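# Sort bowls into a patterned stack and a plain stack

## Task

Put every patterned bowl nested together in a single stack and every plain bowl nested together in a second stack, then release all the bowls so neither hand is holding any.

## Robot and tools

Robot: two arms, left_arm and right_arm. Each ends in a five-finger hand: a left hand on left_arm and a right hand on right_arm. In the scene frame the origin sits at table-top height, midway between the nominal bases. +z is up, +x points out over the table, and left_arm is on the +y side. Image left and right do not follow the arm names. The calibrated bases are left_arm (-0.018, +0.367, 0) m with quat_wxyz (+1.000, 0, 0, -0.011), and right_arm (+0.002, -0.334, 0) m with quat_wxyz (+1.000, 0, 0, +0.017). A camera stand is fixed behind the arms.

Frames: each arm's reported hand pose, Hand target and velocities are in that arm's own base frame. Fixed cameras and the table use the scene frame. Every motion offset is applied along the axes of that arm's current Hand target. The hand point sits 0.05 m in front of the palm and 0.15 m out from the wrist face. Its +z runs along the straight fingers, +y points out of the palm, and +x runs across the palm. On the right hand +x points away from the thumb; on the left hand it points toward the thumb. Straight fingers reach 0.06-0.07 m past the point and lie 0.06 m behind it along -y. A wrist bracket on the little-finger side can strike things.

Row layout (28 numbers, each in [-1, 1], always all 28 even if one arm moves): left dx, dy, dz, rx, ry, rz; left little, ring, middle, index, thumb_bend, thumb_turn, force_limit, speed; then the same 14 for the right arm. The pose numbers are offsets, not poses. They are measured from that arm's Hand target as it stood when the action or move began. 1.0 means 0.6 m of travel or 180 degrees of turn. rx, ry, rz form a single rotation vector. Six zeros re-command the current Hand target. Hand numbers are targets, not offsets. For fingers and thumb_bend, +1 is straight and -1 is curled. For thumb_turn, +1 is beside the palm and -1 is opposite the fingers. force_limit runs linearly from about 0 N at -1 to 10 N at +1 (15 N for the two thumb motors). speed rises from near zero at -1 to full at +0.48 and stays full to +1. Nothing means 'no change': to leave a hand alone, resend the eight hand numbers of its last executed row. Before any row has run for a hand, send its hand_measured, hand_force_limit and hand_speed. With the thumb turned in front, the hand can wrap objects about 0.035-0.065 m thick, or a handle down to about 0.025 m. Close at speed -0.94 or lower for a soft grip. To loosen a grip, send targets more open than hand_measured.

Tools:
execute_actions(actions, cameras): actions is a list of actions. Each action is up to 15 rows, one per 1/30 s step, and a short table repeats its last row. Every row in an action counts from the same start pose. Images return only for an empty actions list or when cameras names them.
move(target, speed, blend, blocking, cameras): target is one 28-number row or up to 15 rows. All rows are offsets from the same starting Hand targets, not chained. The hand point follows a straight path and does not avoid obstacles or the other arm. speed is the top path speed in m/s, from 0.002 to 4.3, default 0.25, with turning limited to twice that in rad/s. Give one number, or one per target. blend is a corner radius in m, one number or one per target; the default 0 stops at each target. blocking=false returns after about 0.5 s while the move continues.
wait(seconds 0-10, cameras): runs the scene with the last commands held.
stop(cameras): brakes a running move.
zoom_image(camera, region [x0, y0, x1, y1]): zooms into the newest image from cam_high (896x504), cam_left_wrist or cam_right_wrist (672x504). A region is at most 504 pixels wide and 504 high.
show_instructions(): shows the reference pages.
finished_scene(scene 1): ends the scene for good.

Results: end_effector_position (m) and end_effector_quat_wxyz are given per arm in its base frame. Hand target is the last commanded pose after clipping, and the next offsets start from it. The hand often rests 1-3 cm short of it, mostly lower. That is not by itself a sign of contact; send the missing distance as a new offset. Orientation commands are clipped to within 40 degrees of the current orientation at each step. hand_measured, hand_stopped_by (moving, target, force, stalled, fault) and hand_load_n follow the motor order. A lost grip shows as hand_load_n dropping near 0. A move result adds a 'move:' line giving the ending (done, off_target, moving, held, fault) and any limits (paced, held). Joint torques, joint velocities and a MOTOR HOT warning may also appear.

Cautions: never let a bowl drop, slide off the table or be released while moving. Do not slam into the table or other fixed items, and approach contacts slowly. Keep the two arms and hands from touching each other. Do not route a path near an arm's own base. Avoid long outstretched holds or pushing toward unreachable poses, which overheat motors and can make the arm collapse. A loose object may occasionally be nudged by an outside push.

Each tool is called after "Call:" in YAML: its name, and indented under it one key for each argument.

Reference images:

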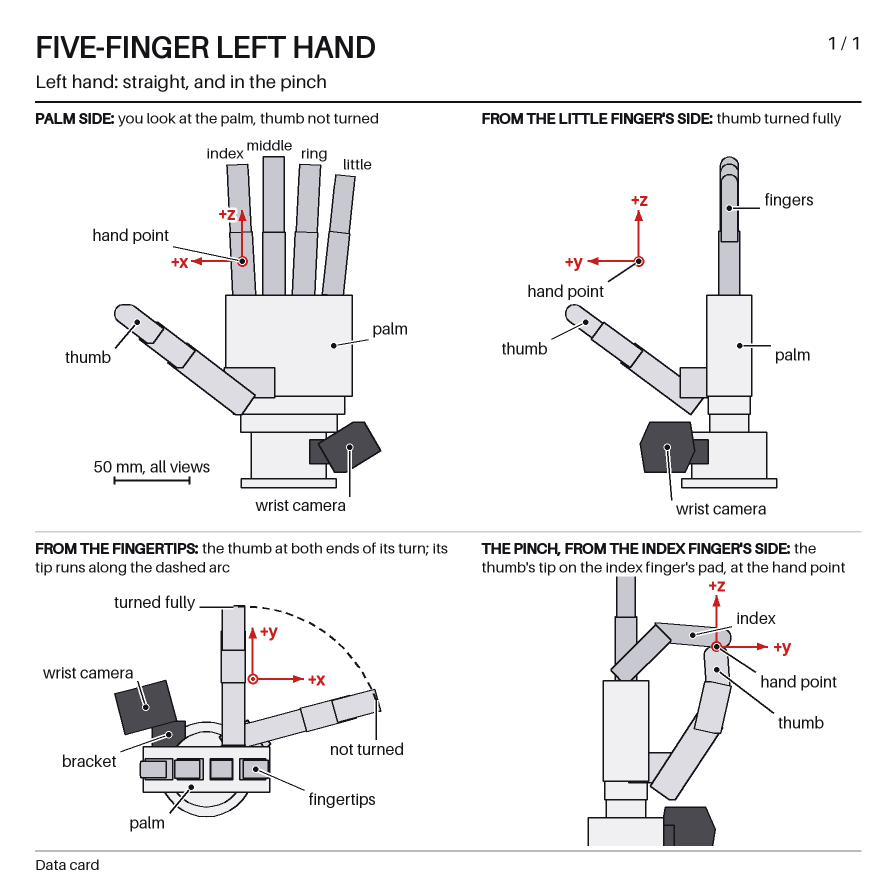

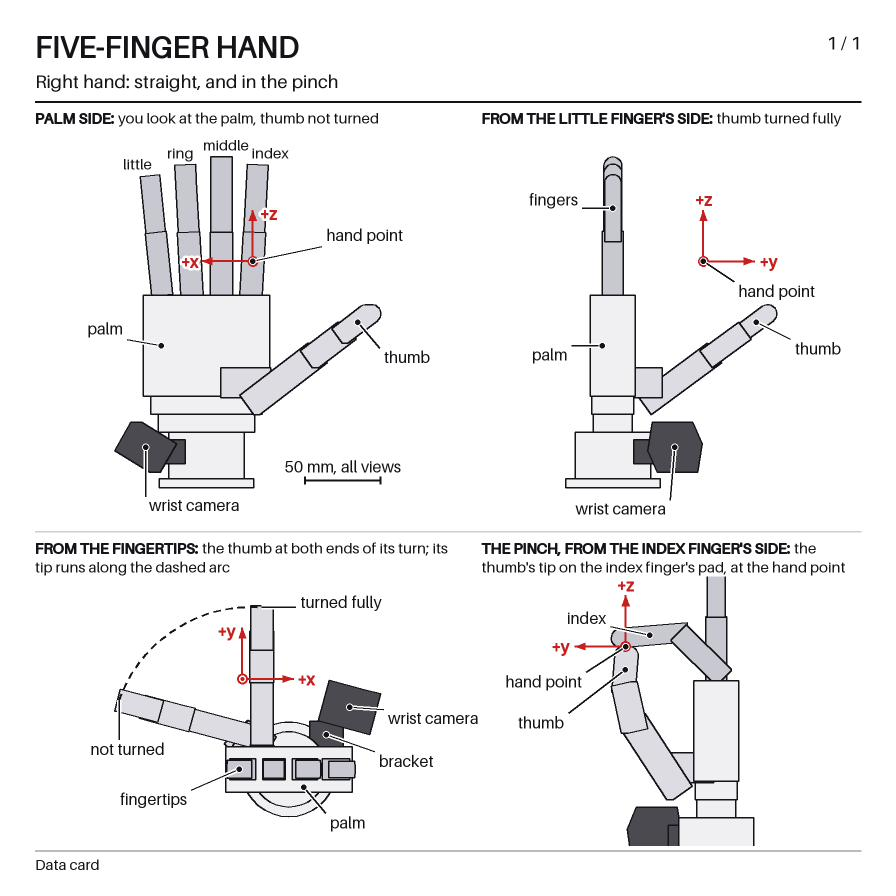

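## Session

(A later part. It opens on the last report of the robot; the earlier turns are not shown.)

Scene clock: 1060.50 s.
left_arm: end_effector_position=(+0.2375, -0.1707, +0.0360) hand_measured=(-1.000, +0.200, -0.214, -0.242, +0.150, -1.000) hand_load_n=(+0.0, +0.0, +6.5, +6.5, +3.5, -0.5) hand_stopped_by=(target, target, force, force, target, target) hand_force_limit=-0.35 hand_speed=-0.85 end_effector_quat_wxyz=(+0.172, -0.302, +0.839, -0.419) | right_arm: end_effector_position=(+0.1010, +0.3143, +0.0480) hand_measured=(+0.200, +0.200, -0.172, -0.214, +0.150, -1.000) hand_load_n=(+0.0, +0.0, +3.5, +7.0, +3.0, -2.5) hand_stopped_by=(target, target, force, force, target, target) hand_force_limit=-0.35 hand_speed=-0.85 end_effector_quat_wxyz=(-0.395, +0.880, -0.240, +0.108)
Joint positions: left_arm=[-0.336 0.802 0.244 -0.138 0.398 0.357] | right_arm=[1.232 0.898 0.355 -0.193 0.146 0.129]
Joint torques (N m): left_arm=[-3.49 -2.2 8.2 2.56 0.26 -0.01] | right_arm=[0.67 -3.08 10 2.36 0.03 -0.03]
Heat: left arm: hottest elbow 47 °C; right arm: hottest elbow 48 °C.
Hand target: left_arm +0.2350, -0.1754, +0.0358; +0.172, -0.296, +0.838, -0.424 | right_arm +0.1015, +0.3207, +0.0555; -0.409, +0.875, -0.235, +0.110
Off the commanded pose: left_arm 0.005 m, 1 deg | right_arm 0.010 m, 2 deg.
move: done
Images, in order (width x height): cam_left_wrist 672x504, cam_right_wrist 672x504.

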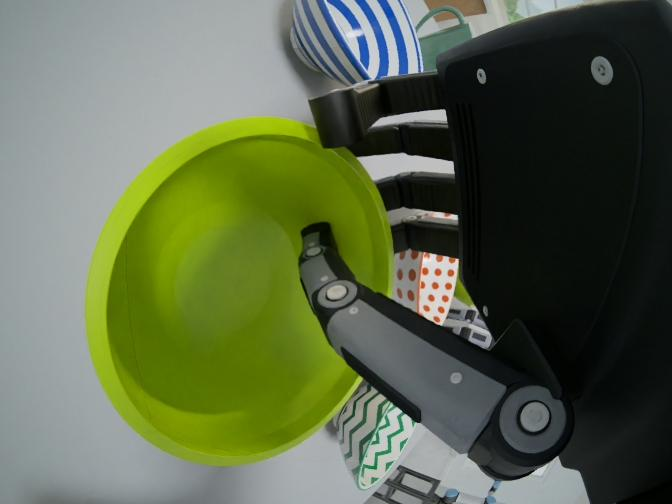

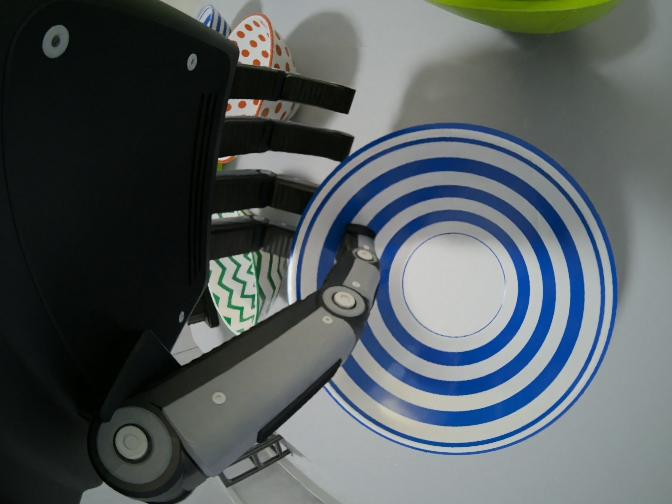

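Call:
move:
  target: [-0.006,-0.1355,-0.0972,0,0,0,-1,0.2,-0.7,-0.7,0.15,-1,-0.35,-0.85,0,-0.1277,-0.1071,0,0,0,0.2,0.2,-0.7,-0.7,0.15,-1,-0.35,-0.85]
  speed: 0.1
  cameras: ["all"]

Scene clock: 1068.17 s.
left_arm: end_effector_position=(+0.2196, -0.1667, +0.0999) hand_measured=(-1.000, +0.200, -0.214, -0.242, +0.150, -1.000) hand_load_n=(+0.0, +0.0, +7.0, +6.5, +3.5, -0.5) hand_stopped_by=(target, target, force, force, target, target) hand_force_limit=-0.35 hand_speed=-0.85 end_effector_quat_wxyz=(+0.152, -0.311, +0.847, -0.403) | right_arm: end_effector_position=(+0.0966, +0.3018, +0.1159) hand_measured=(+0.200, +0.200, -0.172, -0.214, +0.152, -1.000) hand_load_n=(+0.0, +0.0, +10.0, +7.5, +10.5, -2.0) hand_stopped_by=(target, target, force, force, target, target) hand_force_limit=-0.35 hand_speed=-0.85 end_effector_quat_wxyz=(-0.375, +0.889, -0.241, +0.107)
Joint positions: left_arm=[-0.345 0.621 0.392 -0.519 0.393 0.35] | right_arm=[1.232 0.754 0.51 -0.536 0.146 0.129]
Joint torques (N m): left_arm=[-2.84 -1.67 15.3 1.48 0.42 0.05] | right_arm=[1.03 -3.19 16.32 1.32 0.04 -0.1]
Heat: left arm: hottest elbow 47 °C; right arm: hottest elbow 48 °C.
Hand target: left_arm +0.2349, -0.1754, +0.1359; +0.171, -0.297, +0.838, -0.424 | right_arm +0.1014, +0.3206, +0.1556; -0.409, +0.875, -0.235, +0.110
Off the commanded pose: left_arm 0.040 m, 4 deg | right_arm 0.044 m, 4 deg.
move: off_target (left_arm, right_arm)

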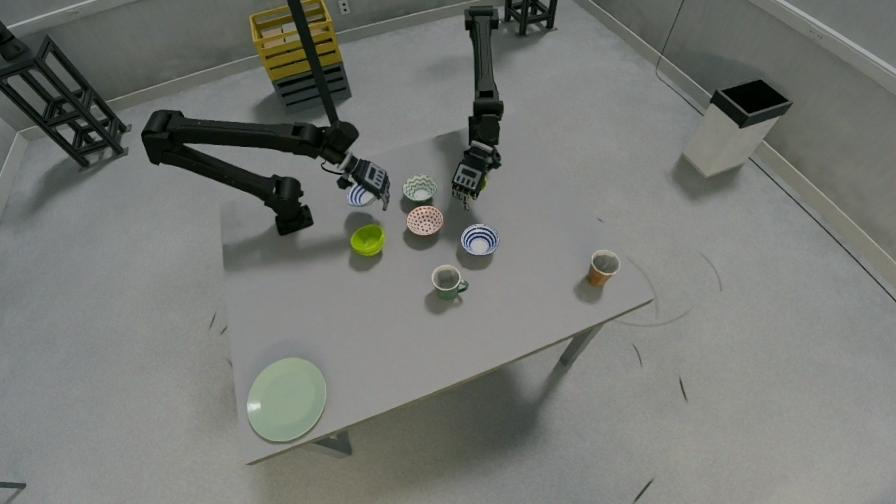

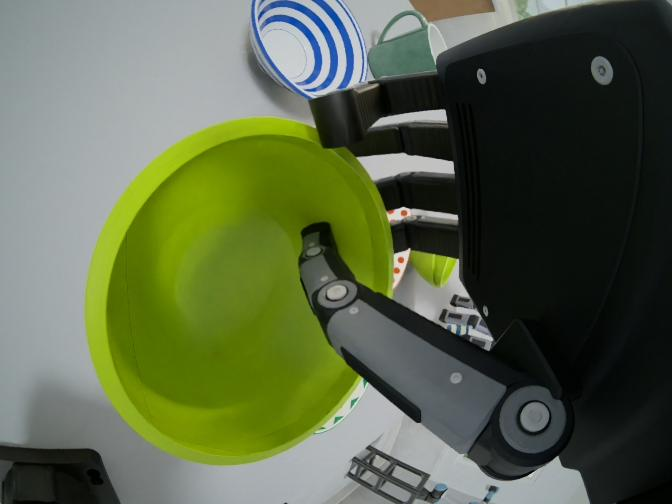

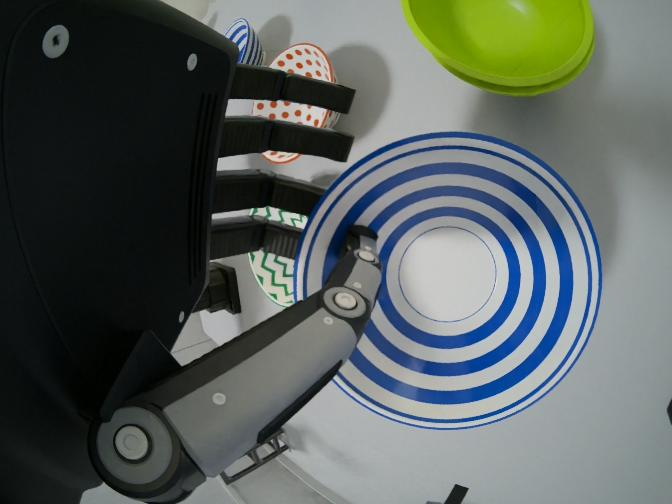

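Call:
move:
  target:
    - [-0.1695,-0.0777,-0.1682,0,0,0,-1,0.2,-0.7,-0.7,0.15,-1,-0.35,-0.85,0,0,0,0,0,0,0.2,0.2,-0.7,-0.7,0.15,-1,-0.35,-0.85]
    - [-0.1695,-0.0777,-0.1682,0,0,0,-1,0.2,-0.7,-0.7,0.15,-1,-0.35,-0.85,0.0977,-0.223,0.2413,0,0,0,0.2,0.2,-0.7,-0.7,0.15,-1,-0.35,-0.85]
  speed: 0.15
  blend: 0.03
  cameras: ["all"]

Scene clock: 1107.50 s.
left_arm: end_effector_position=(+0.2592, -0.0775, +0.2080) hand_measured=(-1.000, +0.200, -0.214, -0.242, +0.150, -1.000) hand_load_n=(+0.0, +0.0, +7.0, +6.0, +3.0, -0.5) hand_stopped_by=(target, target, force, force, target, target) hand_force_limit=-0.35 hand_speed=-0.85 end_effector_quat_wxyz=(+0.145, -0.305, +0.842, -0.420) | right_arm: end_effector_position=(+0.2303, +0.4344, +0.1295) hand_measured=(+0.200, +0.200, -0.172, -0.214, +0.152, -1.000) hand_load_n=(+0.5, +0.0, +10.0, +7.5, +10.5, -2.0) hand_stopped_by=(target, target, force, force, target, target) hand_force_limit=-0.35 hand_speed=-0.85 end_effector_quat_wxyz=(-0.369, +0.892, -0.245, +0.096)
Joint positions: left_arm=[0.166 0.747 0.74 -0.99 0.767 0.806] | right_arm=[1.013 1.323 0.913 -0.379 -0.026 -0.011]
Joint torques (N m): left_arm=[-0.79 -1.55 15.13 0.91 0.76 0.17] | right_arm=[0.09 -7.71 15.95 2.76 -0.17 -0.07]
Heat: left arm: hottest elbow 56 °C; right arm: hottest elbow 53 °C.
Hand target: left_arm +0.2748, -0.0702, +0.2362; +0.172, -0.297, +0.838, -0.424 | right_arm +0.2509, +0.4618, +0.1653; -0.409, +0.875, -0.235, +0.110
Off the commanded pose: left_arm 0.033 m, 3 deg | right_arm 0.049 m, 5 deg.
move: off_target (left_arm, right_arm)

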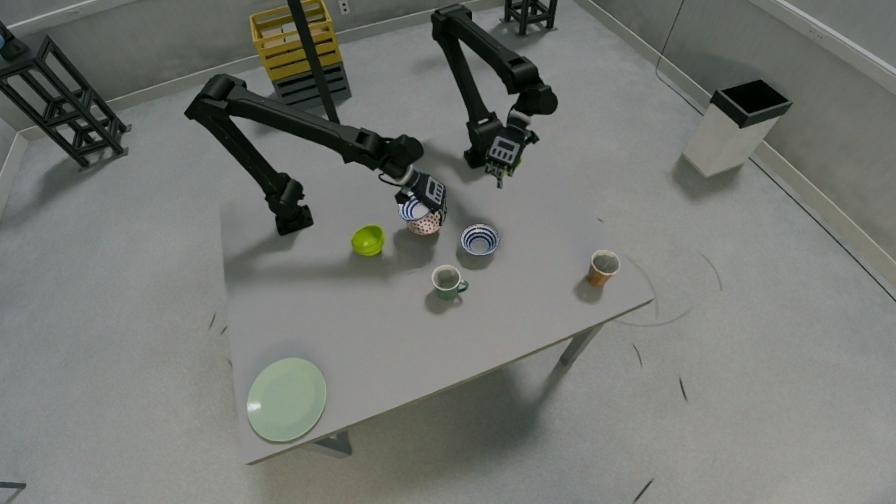

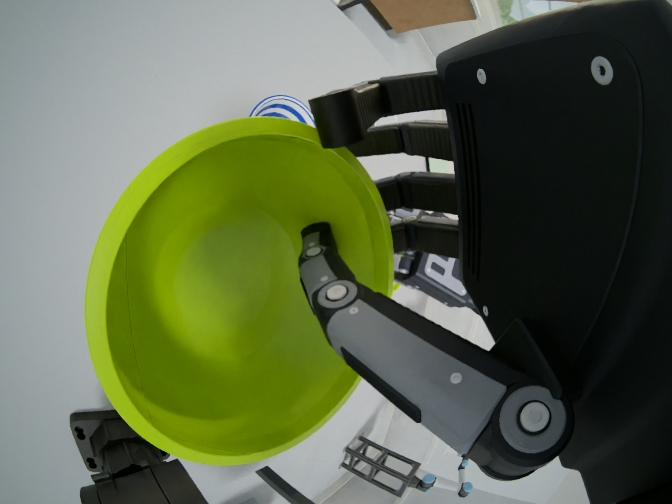

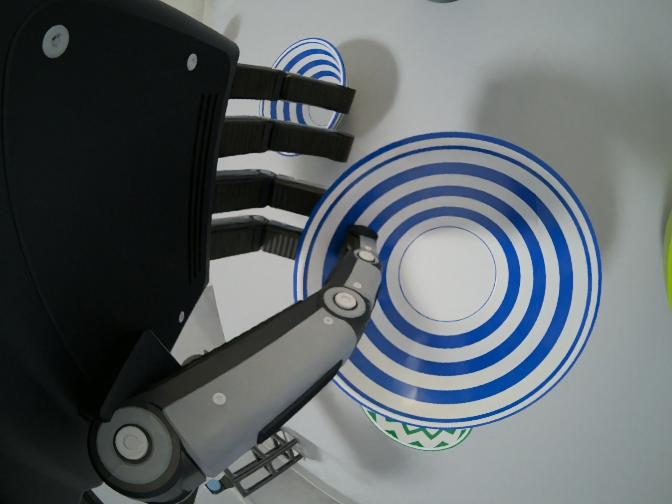

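Call:
zoom_image:
  camera: "cam_high"
  region: [370, 150, 510, 260]

Scaled by 3.600 from the camera's 896x504 image, which has a finer 1280x720 frame.

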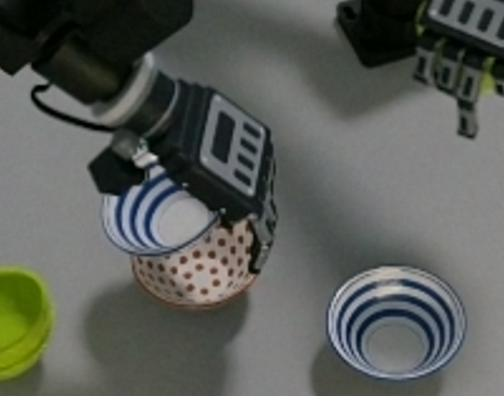

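Call:
move:
  target: [0,0,0,0,0,0,-1,0.2,-0.7,-0.7,0.15,-1,-0.35,-0.85,-0.0053,0.0835,0.056,0,0,0,0.2,0.2,-0.7,-0.7,0.15,-1,-0.35,-0.85]
  speed: 0.1
  cameras: ["cam_high", "cam_right_wrist"]

Call:
zoom_image:
  camera: "cam_high"
  region: [370, 150, 510, 260]

Scene clock: 1128.97 s.
left_arm: end_effector_position=(+0.2592, -0.0775, +0.2080) hand_measured=(-1.000, +0.200, -0.214, -0.242, +0.150, -1.000) hand_load_n=(+0.0, +0.0, +7.0, +6.0, +3.0, -0.5) hand_stopped_by=(target, target, force, force, target, target) hand_force_limit=-0.35 hand_speed=-0.85 end_effector_quat_wxyz=(+0.145, -0.305, +0.842, -0.420) | right_arm: end_effector_position=(+0.2373, +0.4453, +0.0903) hand_measured=(+0.200, +0.200, -0.172, -0.214, +0.152, -1.000) hand_load_n=(+0.0, +0.0, +9.5, +7.0, +10.0, -2.0) hand_stopped_by=(target, target, force, force, target, target) hand_force_limit=-0.35 hand_speed=-0.85 end_effector_quat_wxyz=(-0.386, +0.884, -0.242, +0.101)
Joint positions: left_arm=[0.166 0.747 0.74 -0.99 0.767 0.806] | right_arm=[1.013 1.395 0.849 -0.204 -0.026 -0.012]
Joint torques (N m): left_arm=[-0.79 -1.55 15.13 0.94 0.76 0.17] | right_arm=[0.79 -9 11.14 2.88 -0.03 -0.06]
Heat: left arm: hottest elbow 59 °C; right arm: hottest elbow 56 °C.
Hand target: left_arm +0.2748, -0.0702, +0.2362; +0.172, -0.297, +0.838, -0.424 | right_arm +0.2450, +0.4578, +0.1053; -0.409, +0.875, -0.235, +0.110
Off the commanded pose: left_arm 0.033 m, 3 deg | right_arm 0.021 m, 3 deg.
move: off_target (left_arm, right_arm)
Images, in order (width x height): cam_high 896x504, cam_right_wrist 672x504.

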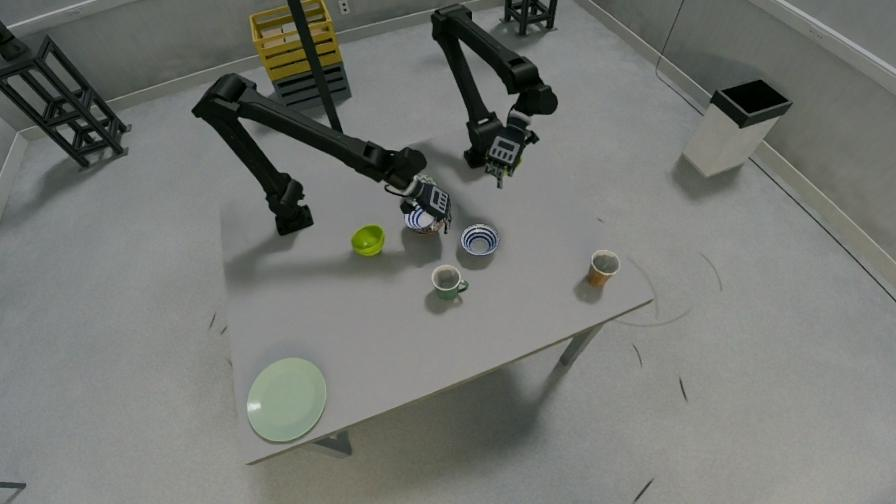

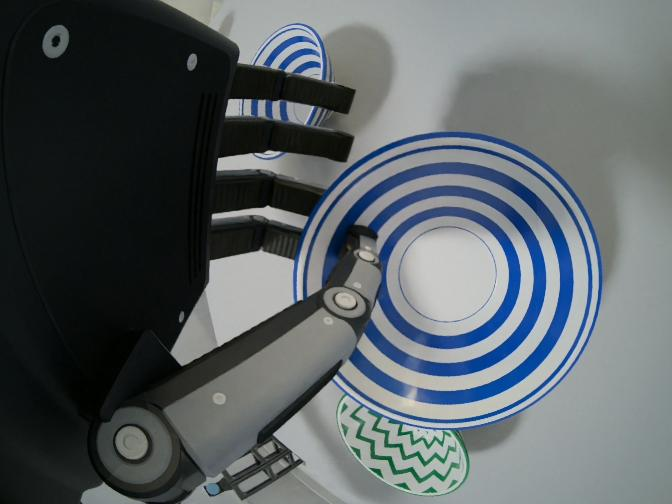

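Scaled by 3.600 from the camera's 896x504 image, which has a finer 1280x720 frame.

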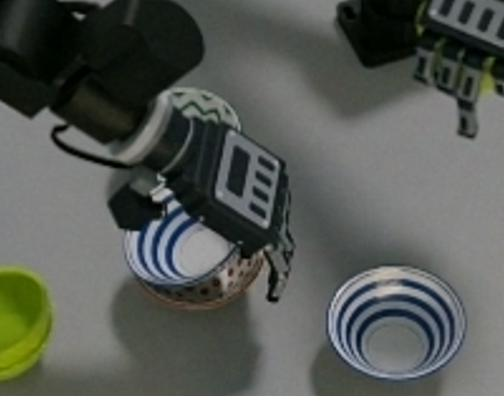

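Call:
move:
  target: [0,0,0,0,0,0,-1,0.2,-0.7,-0.7,0.15,-1,-0.35,-0.85,-0.0095,0.0303,0.0208,0,0,0,0.2,0.2,-0.7,-0.7,0.15,-1,-0.35,-0.85]
  speed: 0.08
  cameras: ["cam_high", "cam_right_wrist"]

Call:
zoom_image:
  camera: "cam_high"
  region: [370, 150, 510, 260]

Scene clock: 1138.87 s.
left_arm: end_effector_position=(+0.2592, -0.0775, +0.2080) hand_measured=(-1.000, +0.200, -0.214, -0.242, +0.150, -1.000) hand_load_n=(+0.0, +0.0, +6.5, +6.5, +3.5, -0.5) hand_stopped_by=(target, target, force, force, target, target) hand_force_limit=-0.35 hand_speed=-0.85 end_effector_quat_wxyz=(+0.145, -0.305, +0.842, -0.420) | right_arm: end_effector_position=(+0.2360, +0.4473, +0.0743) hand_measured=(+0.200, +0.200, -0.172, -0.214, +0.152, -1.000) hand_load_n=(+0.0, +0.0, +7.0, +6.5, +6.0, -2.5) hand_stopped_by=(target, target, force, force, target, target) hand_force_limit=-0.35 hand_speed=-0.85 end_effector_quat_wxyz=(-0.392, +0.882, -0.240, +0.106)
Joint positions: left_arm=[0.166 0.747 0.74 -0.99 0.767 0.806] | right_arm=[1.021 1.419 0.818 -0.134 -0.016 -0.012]
Joint torques (N m): left_arm=[-0.73 -1.49 15.13 0.92 0.76 0.17] | right_arm=[0.73 -8.53 10.14 2.8 -0.03 0.04]
Heat: left arm: hottest elbow 60 °C; right arm: hottest elbow 54 °C.
Hand target: left_arm +0.2748, -0.0702, +0.2362; +0.172, -0.297, +0.838, -0.424 | right_arm +0.2389, +0.4588, +0.0833; -0.409, +0.875, -0.235, +0.110
Off the commanded pose: left_arm 0.033 m, 3 deg | right_arm 0.015 m, 2 deg.
move: off_target (left_arm, right_arm)
Images, in order (width x height): cam_high 896x504, cam_right_wrist 672x504.

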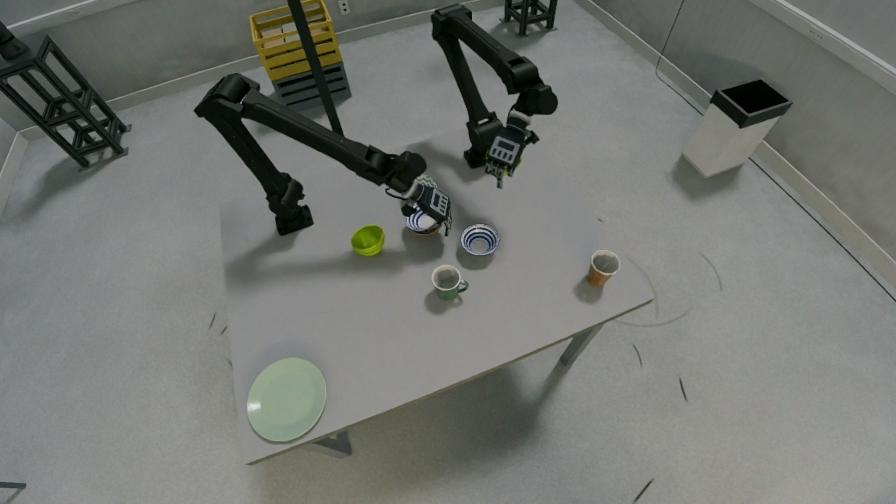

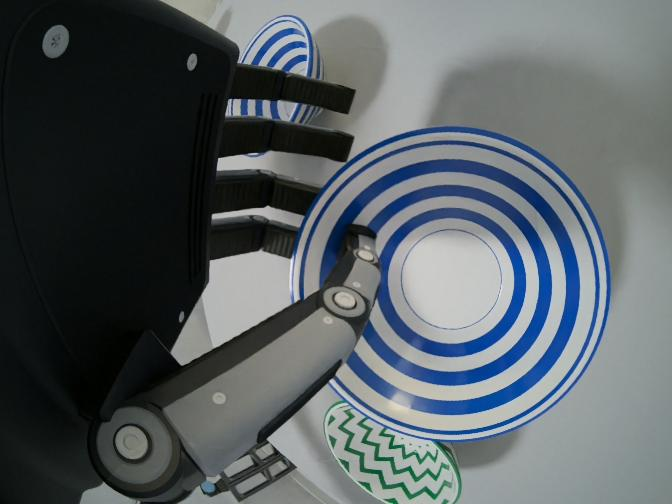

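Scaled by 3.600 from the camera's 896x504 image, which has a finer 1280x720 frame.

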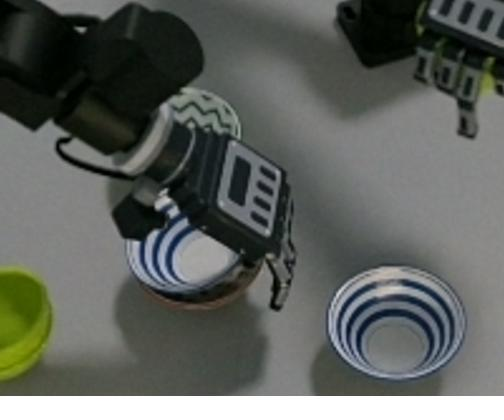

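Call:
move:
  target: [0,0,0,0,0,0,-1,0.2,-0.7,-0.7,0.15,-1,-0.35,-0.85,0,0,0,0,0,0,0.2,0.2,0.1,0.1,0.15,-1,-0.35,-0.85]
  speed: 0.08
  cameras: ["cam_high", "cam_right_wrist"]

Scene clock: 1152.77 s.
left_arm: end_effector_position=(+0.2592, -0.0775, +0.2080) hand_measured=(-1.000, +0.200, -0.214, -0.242, +0.150, -1.000) hand_load_n=(+0.0, +0.0, +7.0, +6.5, +3.0, -0.5) hand_stopped_by=(target, target, force, force, target, target) hand_force_limit=-0.35 hand_speed=-0.85 end_effector_quat_wxyz=(+0.145, -0.305, +0.842, -0.420) | right_arm: end_effector_position=(+0.2361, +0.4485, +0.0751) hand_measured=(+0.200, +0.200, +0.100, +0.100, +0.150, -1.000) hand_load_n=(+0.0, +0.0, +0.0, +0.0, +0.0, +0.0) hand_stopped_by=(target, target, target, target, target, target) hand_force_limit=-0.35 hand_speed=-0.85 end_effector_quat_wxyz=(-0.394, +0.881, -0.239, +0.106)
Joint positions: left_arm=[0.166 0.747 0.74 -0.99 0.767 0.806] | right_arm=[1.022 1.419 0.818 -0.129 -0.016 -0.012]
Joint torques (N m): left_arm=[-0.73 -1.49 15.13 0.92 0.76 0.17] | right_arm=[1.08 -8.7 10.29 2.77 0.01 0.02]
Heat: left arm: hottest elbow 62 °C; right arm: hottest elbow 52 °C.
Hand target: left_arm +0.2748, -0.0702, +0.2362; +0.172, -0.297, +0.838, -0.424 | right_arm +0.2388, +0.4589, +0.0834; -0.409, +0.875, -0.235, +0.110
Off the commanded pose: left_arm 0.033 m, 3 deg | right_arm 0.014 m, 2 deg.
move: off_target (left_arm, right_arm)
Images, in order (width x height): cam_high 896x504, cam_right_wrist 672x504.

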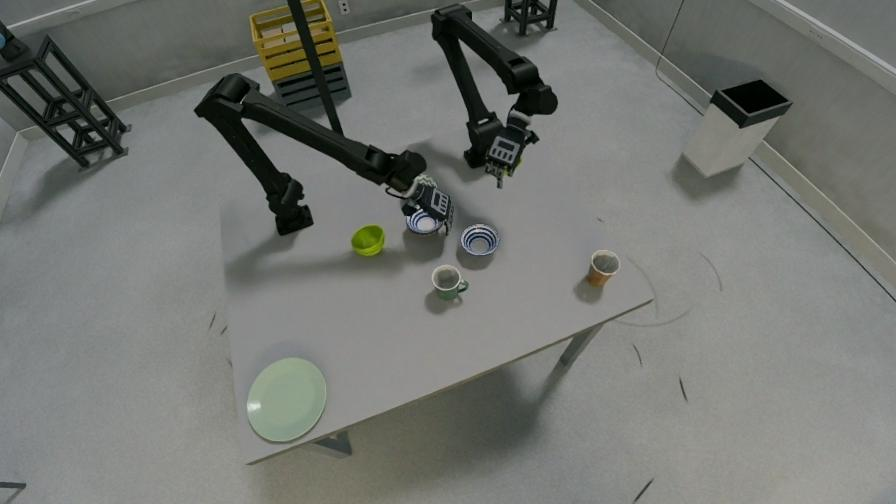

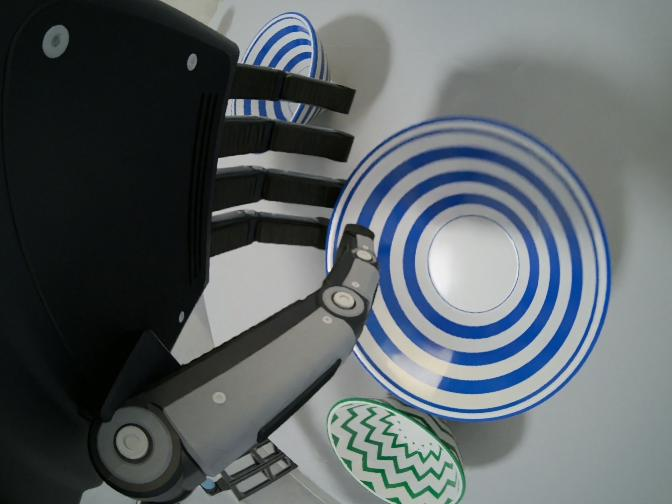

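Call:
move:
  target:
    - [0,0,0,0,0,0,-1,0.2,-0.7,-0.7,0.15,-1,-0.35,-0.85,0,-0.1532,-0.1286,0,0,0,0.2,0.2,0.1,0.1,0.15,-1,-0.35,-0.85]
    - [0,0,0,0,0,0,-1,0.2,-0.7,-0.7,0.15,-1,-0.35,-0.85,0.4697,0.3036,-0.8456,0,0.3745,0.3143,0.2,0.2,0.1,0.1,0.15,-1,-0.35,-0.85]
    - [0.4882,-0.2743,0.5288,0,0,0,-1,0.2,-0.7,-0.7,0.15,-1,-0.35,-0.85,0.4697,0.3036,-0.8456,0,0.3745,0.3143,0.2,0.2,0.1,0.1,0.15,-1,-0.35,-0.85]
  speed: [0.12, 0.35, 0.2]
  blend: [0.02, 0.03, 0]
  cameras: ["all"]

Scene clock: 1198.50 s.
left_arm: end_effector_position=(+0.2718, -0.4988, +0.1456) hand_measured=(-1.000, +0.200, -0.214, -0.242, +0.150, -1.000) hand_load_n=(+0.0, +0.0, +7.0, +6.5, +3.0, -0.5) hand_stopped_by=(target, target, force, force, target, target) hand_force_limit=-0.35 hand_speed=-0.85 end_effector_quat_wxyz=(+0.170, -0.298, +0.853, -0.393) | right_arm: end_effector_position=(+0.2194, -0.1090, +0.2395) hand_measured=(+0.200, +0.200, +0.100, +0.100, +0.150, -1.000) hand_load_n=(+0.0, +0.0, +0.0, +0.0, +0.0, +0.0) hand_stopped_by=(target, target, target, target, target, target) hand_force_limit=-0.35 hand_speed=-0.85 end_effector_quat_wxyz=(+0.210, -0.467, +0.793, -0.331)
Joint positions: left_arm=[-1.074 1.457 1.054 -0.299 -0.191 -0.087] | right_arm=[-0.671 0.515 0.759 -1.021 -0.142 -0.105]
Joint torques (N m): left_arm=[-3.08 -10.99 14.74 2.58 -0.07 -0.03] | right_arm=[0.15 1.03 15.35 2.54 -0.23 -0.1]
Heat: left arm: hottest elbow 63 °C; right arm: hottest elbow 49 °C.
Hand target: left_arm +0.2794, -0.5283, +0.1748; +0.171, -0.297, +0.838, -0.424 | right_arm +0.2295, -0.1202, +0.2693; +0.218, -0.466, +0.777, -0.362
Off the commanded pose: left_arm 0.042 m, 4 deg | right_arm 0.033 m, 4 deg.
move: off_target (left_arm, right_arm)

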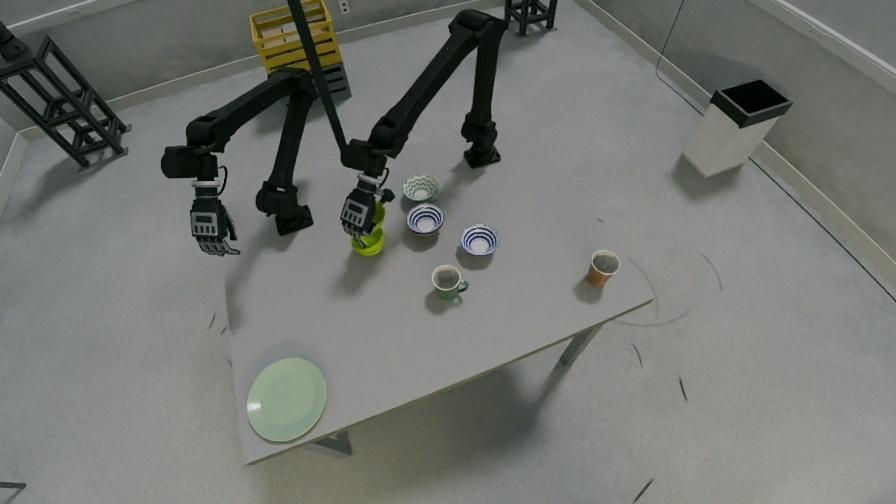

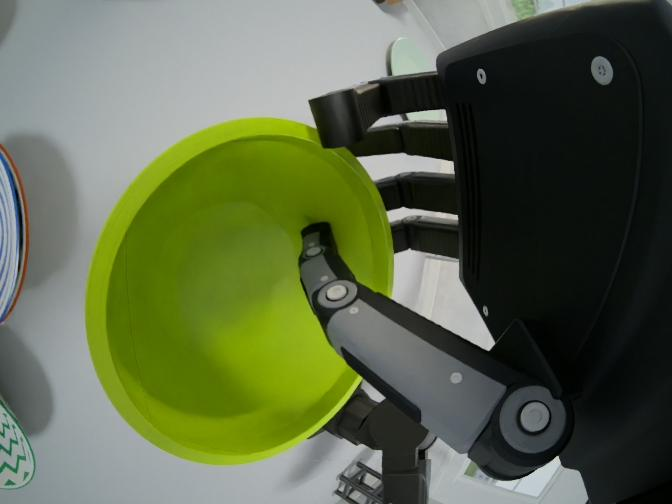

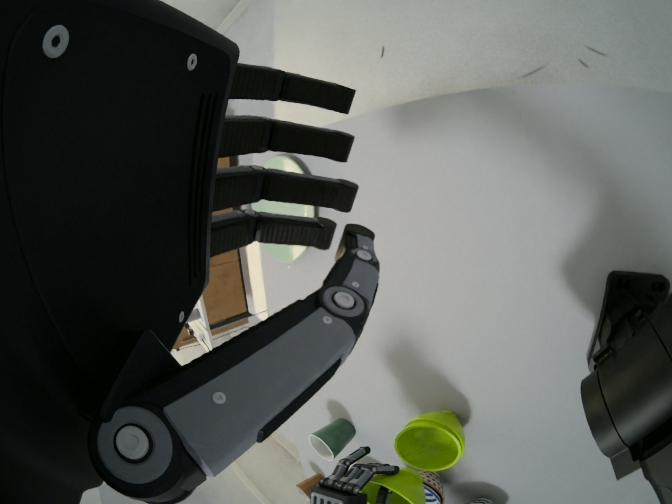

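Call:
zoom_image:
  camera: "cam_high"
  region: [310, 150, 470, 276]

Scaled by 3.150 from the camera's 896x504 image, which has a finer 1280x720 frame.

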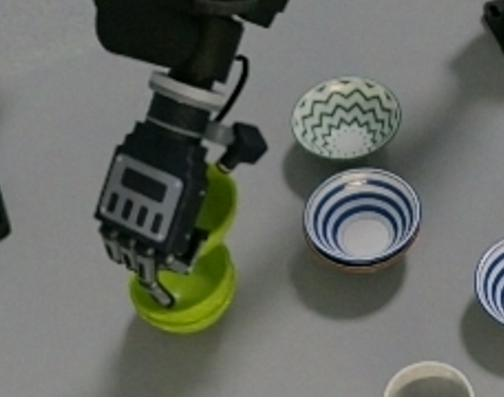

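Call:
move:
  target: [0.0045,0.0963,0.0745,0,0,0,-1,0.2,-0.7,-0.7,0.15,-1,-0.35,-0.85,0,0,0,0,0,0,0.2,0.2,0.1,0.1,0.15,-1,-0.35,-0.85]
  speed: 0.1
  cameras: ["cam_high", "cam_left_wrist"]

Call:
zoom_image:
  camera: "cam_high"
  region: [310, 150, 470, 276]

Scene clock: 1212.00 s.
left_arm: end_effector_position=(+0.2857, -0.5243, +0.1033) hand_measured=(-1.000, +0.200, -0.214, -0.242, +0.150, -1.000) hand_load_n=(+0.0, +0.0, +7.0, +6.5, +3.5, -0.5) hand_stopped_by=(target, target, force, force, target, target) hand_force_limit=-0.35 hand_speed=-0.85 end_effector_quat_wxyz=(+0.174, -0.297, +0.841, -0.418) | right_arm: end_effector_position=(+0.2194, -0.1090, +0.2395) hand_measured=(+0.200, +0.200, +0.100, +0.100, +0.150, -1.000) hand_load_n=(+0.0, +0.0, +0.0, +0.0, +0.0, +0.0) hand_stopped_by=(target, target, target, target, target, target) hand_force_limit=-0.35 hand_speed=-0.85 end_effector_quat_wxyz=(+0.210, -0.467, +0.793, -0.331)
Joint positions: left_arm=[-1.074 1.565 1.022 -0.102 -0.191 -0.087] | right_arm=[-0.671 0.515 0.759 -1.021 -0.142 -0.105]
Joint torques (N m): left_arm=[-2.96 -12.81 8.73 2.78 -0.05 -0.01] | right_arm=[-0.15 0.97 15.53 2.61 -0.22 -0.16]
Heat: left arm: hottest elbow 62 °C; right arm: hottest elbow 50 °C.
Hand target: left_arm +0.2811, -0.5304, +0.1017; +0.171, -0.296, +0.838, -0.424 | right_arm +0.2295, -0.1202, +0.2693; +0.218, -0.466, +0.777, -0.362
Off the commanded pose: left_arm 0.008 m, 1 deg | right_arm 0.033 m, 4 deg.
move: off_target (right_arm)
Images, in order (width x height): cam_high 896x504, cam_left_wrist 672x504.

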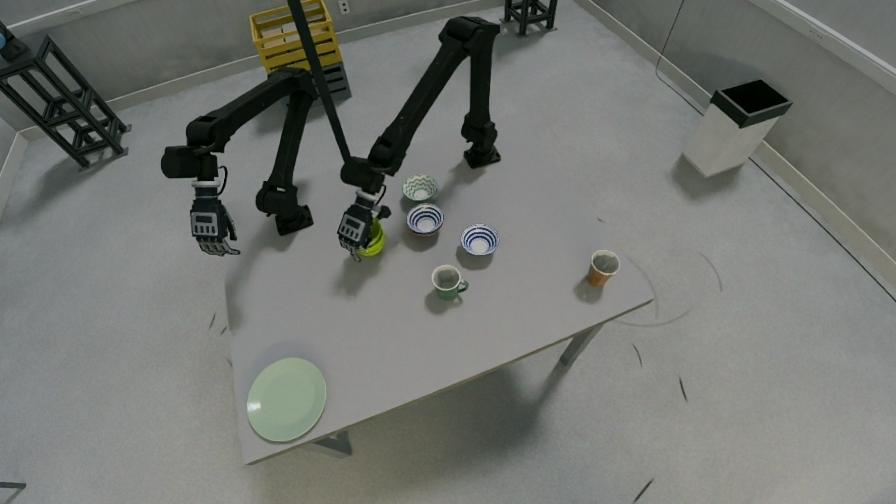

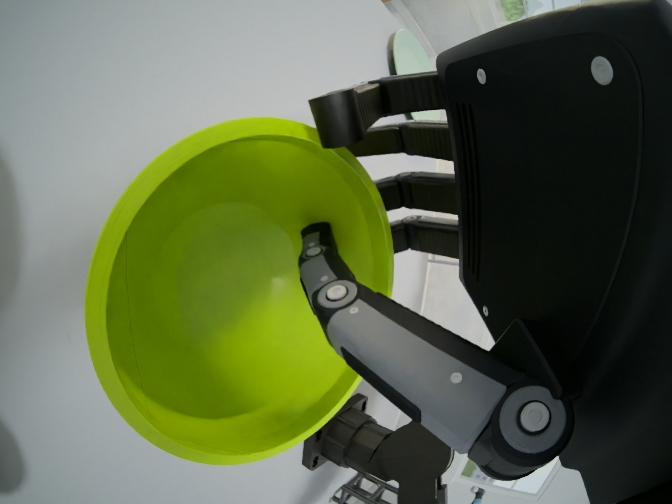

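Scaled by 3.150 from the camera's 896x504 image, which has a finer 1280x720 frame.

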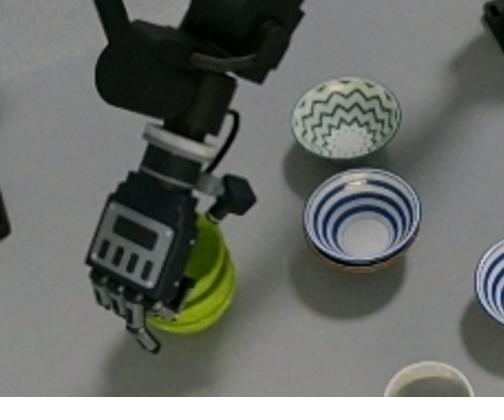

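Call:
zoom_image:
  camera: "cam_high"
  region: [330, 195, 410, 265]

Scaled by 6.300 from the camera's 896x504 image, which has a finer 1280x720 frame.

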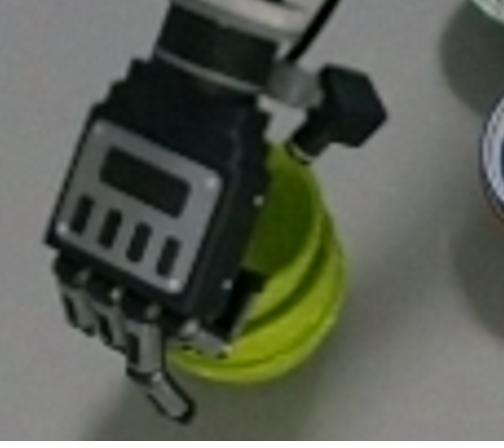

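Call:
move:
  target: [0.0102,0.0438,0.0072,0,0,0,-1,0.2,-0.7,-0.7,0.15,-1,-0.35,-0.85,0,0,0,0,0,0,0.2,0.2,0.1,0.1,0.15,-1,-0.35,-0.85]
  speed: 0.08
  cameras: ["cam_high", "cam_left_wrist"]

Call:
zoom_image:
  camera: "cam_high"
  region: [330, 195, 410, 265]

Scene clock: 1232.93 s.
left_arm: end_effector_position=(+0.2788, -0.5193, +0.0860) hand_measured=(-1.000, +0.200, -0.214, -0.242, +0.150, -1.000) hand_load_n=(+0.0, +0.0, +6.5, +6.5, +3.0, -0.5) hand_stopped_by=(target, target, force, force, target, target) hand_force_limit=-0.35 hand_speed=-0.85 end_effector_quat_wxyz=(+0.177, -0.299, +0.837, -0.423) | right_arm: end_effector_position=(+0.2194, -0.1090, +0.2395) hand_measured=(+0.200, +0.200, +0.100, +0.100, +0.150, -1.000) hand_load_n=(+0.0, +0.0, +0.0, +0.0, +0.0, +0.0) hand_stopped_by=(target, target, target, target, target, target) hand_force_limit=-0.35 hand_speed=-0.85 end_effector_quat_wxyz=(+0.210, -0.467, +0.793, -0.331)
Joint positions: left_arm=[-1.084 1.57 0.967 -0.031 -0.204 -0.095] | right_arm=[-0.671 0.515 0.759 -1.021 -0.142 -0.105]
Joint torques (N m): left_arm=[-3.49 -11.99 8.18 2.66 -0.05 -0.03] | right_arm=[-0.09 0.32 15.57 2.65 -0.18 -0.13]
Heat: left arm: hottest elbow 58 °C; right arm: hottest elbow 51 °C.
Hand target: left_arm +0.2695, -0.5247, +0.0777; +0.171, -0.296, +0.838, -0.424 | right_arm +0.2295, -0.1202, +0.2693; +0.218, -0.466, +0.777, -0.362
Off the commanded pose: left_arm 0.014 m, 1 deg | right_arm 0.033 m, 4 deg.
move: off_target (left_arm, right_arm)
Images, in order (width x height): cam_high 896x504, cam_left_wrist 672x504.

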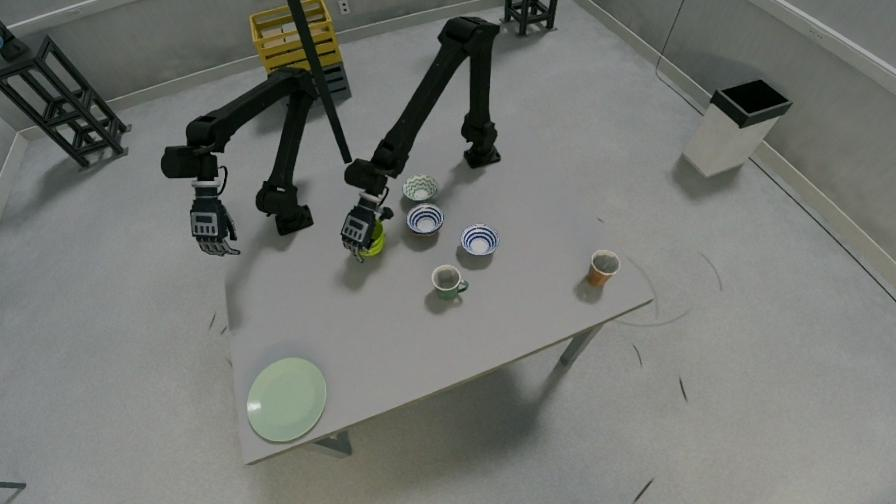

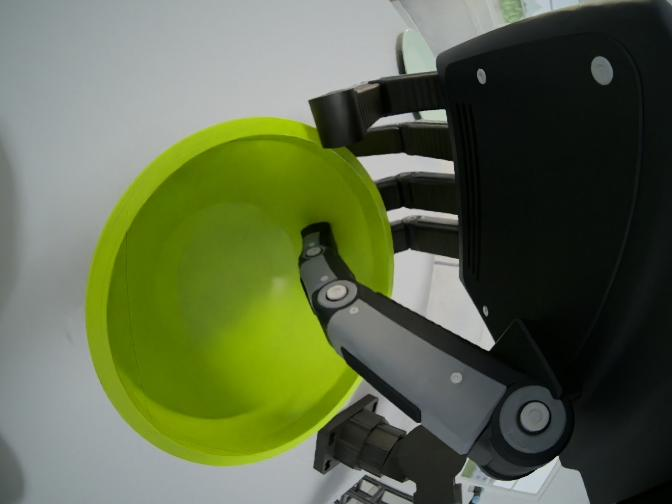

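Scaled by 6.300 from the camera's 896x504 image, which has a finer 1280x720 frame.

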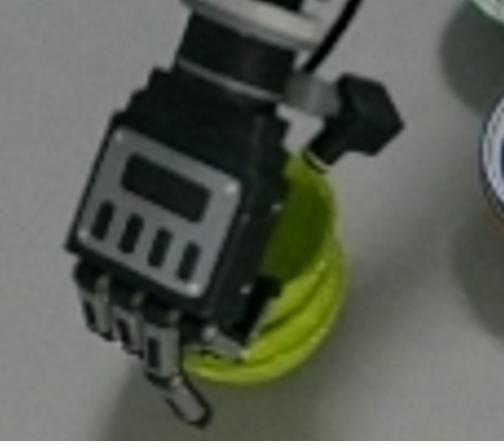

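Call:
move:
  target: [-0.0033,0.0222,0.0037,0,0,0,-1,0.2,-0.7,-0.7,0.15,-1,-0.35,-0.85,0,0,0,0,0,0,0.2,0.2,0.1,0.1,0.15,-1,-0.35,-0.85]
  speed: 0.08
  cameras: ["cam_high", "cam_left_wrist"]

Call:
zoom_image:
  camera: "cam_high"
  region: [330, 195, 410, 265]

Scene clock: 1242.33 s.
left_arm: end_effector_position=(+0.2771, -0.5162, +0.0786) hand_measured=(-1.000, +0.200, -0.214, -0.242, +0.150, -1.000) hand_load_n=(+0.0, +0.0, +6.0, +6.5, +2.0, -1.0) hand_stopped_by=(target, target, force, force, target, target) hand_force_limit=-0.35 hand_speed=-0.85 end_effector_quat_wxyz=(+0.177, -0.299, +0.834, -0.428) | right_arm: end_effector_position=(+0.2194, -0.1090, +0.2395) hand_measured=(+0.200, +0.200, +0.100, +0.100, +0.150, -1.000) hand_load_n=(+0.0, +0.0, +0.0, +0.0, +0.0, +0.0) hand_stopped_by=(target, target, target, target, target, target) hand_force_limit=-0.35 hand_speed=-0.85 end_effector_quat_wxyz=(+0.210, -0.467, +0.793, -0.331)
Joint positions: left_arm=[-1.084 1.572 0.939 0.012 -0.204 -0.095] | right_arm=[-0.671 0.515 0.759 -1.021 -0.142 -0.105]
Joint torques (N m): left_arm=[-3.31 -11.58 7.66 2.73 0.02 -0.01] | right_arm=[-0.03 0.5 15.32 2.61 -0.2 -0.12]
Heat: left arm: hottest elbow 56 °C; right arm: hottest elbow 51 °C.
Hand target: left_arm +0.2675, -0.5186, +0.0656; +0.171, -0.296, +0.838, -0.424 | right_arm +0.2295, -0.1202, +0.2693; +0.218, -0.466, +0.777, -0.362
Off the commanded pose: left_arm 0.016 m, 1 deg | right_arm 0.033 m, 4 deg.
move: off_target (left_arm, right_arm)
Images, in order (width x height): cam_high 896x504, cam_left_wrist 672x504.

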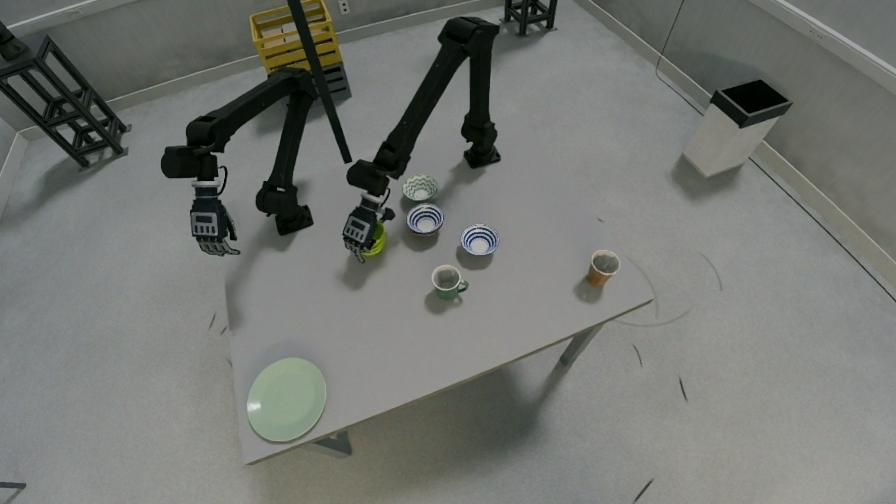

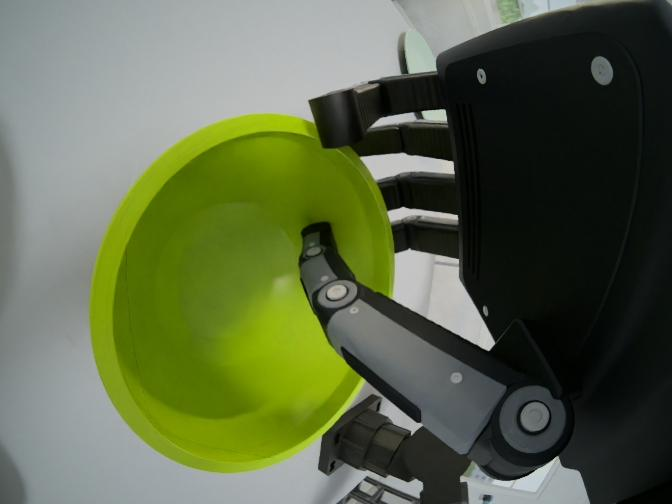

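Scaled by 6.300 from the camera's 896x504 image, which has a finer 1280x720 frame.

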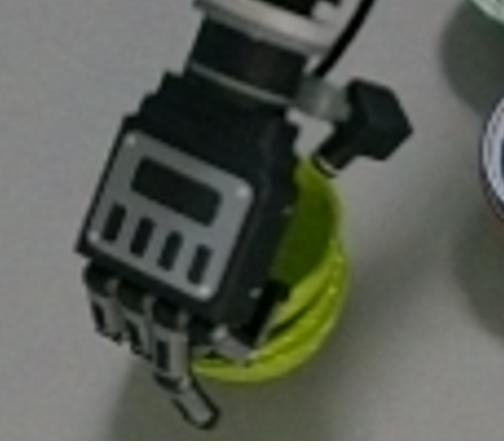

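Call:
move:
  target: [0,0,0,0,0,0,-1,0.2,0.1,0.1,0.15,-1,-0.35,-0.85,0,0,0,0,0,0,0.2,0.2,0.1,0.1,0.15,-1,-0.35,-0.85]
  speed: 0.08
  cameras: ["cam_left_wrist"]

Scene clock: 1246.20 s.
left_arm: end_effector_position=(+0.2770, -0.5161, +0.0768) hand_measured=(-1.000, +0.200, +0.100, +0.100, +0.150, -1.000) hand_load_n=(+0.0, +0.0, +0.0, +0.0, +0.0, +0.0) hand_stopped_by=(target, target, target, target, target, target) hand_force_limit=-0.35 hand_speed=-0.85 end_effector_quat_wxyz=(+0.177, -0.299, +0.835, -0.427) | right_arm: end_effector_position=(+0.2194, -0.1090, +0.2395) hand_measured=(+0.200, +0.200, +0.100, +0.100, +0.150, -1.000) hand_load_n=(+0.0, +0.0, +0.0, +0.0, +0.0, +0.0) hand_stopped_by=(target, target, target, target, target, target) hand_force_limit=-0.35 hand_speed=-0.85 end_effector_quat_wxyz=(+0.210, -0.467, +0.793, -0.331)
Joint positions: left_arm=[-1.084 1.575 0.939 0.012 -0.204 -0.096] | right_arm=[-0.671 0.515 0.759 -1.021 -0.142 -0.105]
Joint torques (N m): left_arm=[-3.25 -11.81 7.61 2.56 0.02 -0.01] | right_arm=[-0.38 0.67 15.39 2.66 -0.22 -0.15]
Heat: left arm: hottest elbow 55 °C; right arm: hottest elbow 51 °C.
Hand target: left_arm +0.2675, -0.5185, +0.0654; +0.171, -0.296, +0.839, -0.424 | right_arm +0.2295, -0.1202, +0.2693; +0.218, -0.466, +0.777, -0.362
Off the commanded pose: left_arm 0.015 m, 1 deg | right_arm 0.033 m, 4 deg.
move: off_target (left_arm, right_arm)
Images, in order (width x height): cam_left_wrist 672x504.

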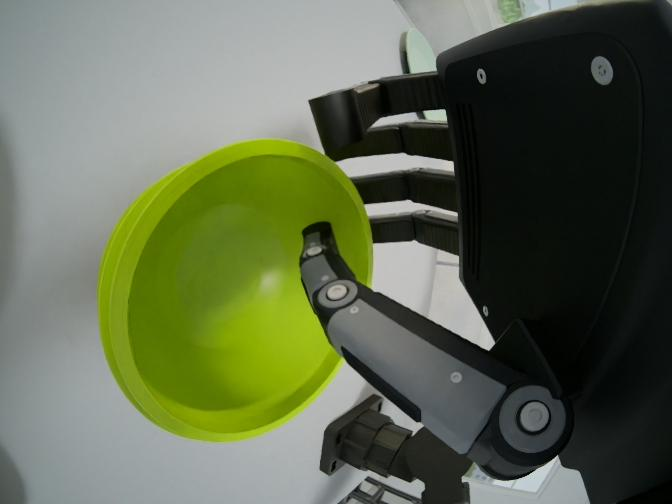

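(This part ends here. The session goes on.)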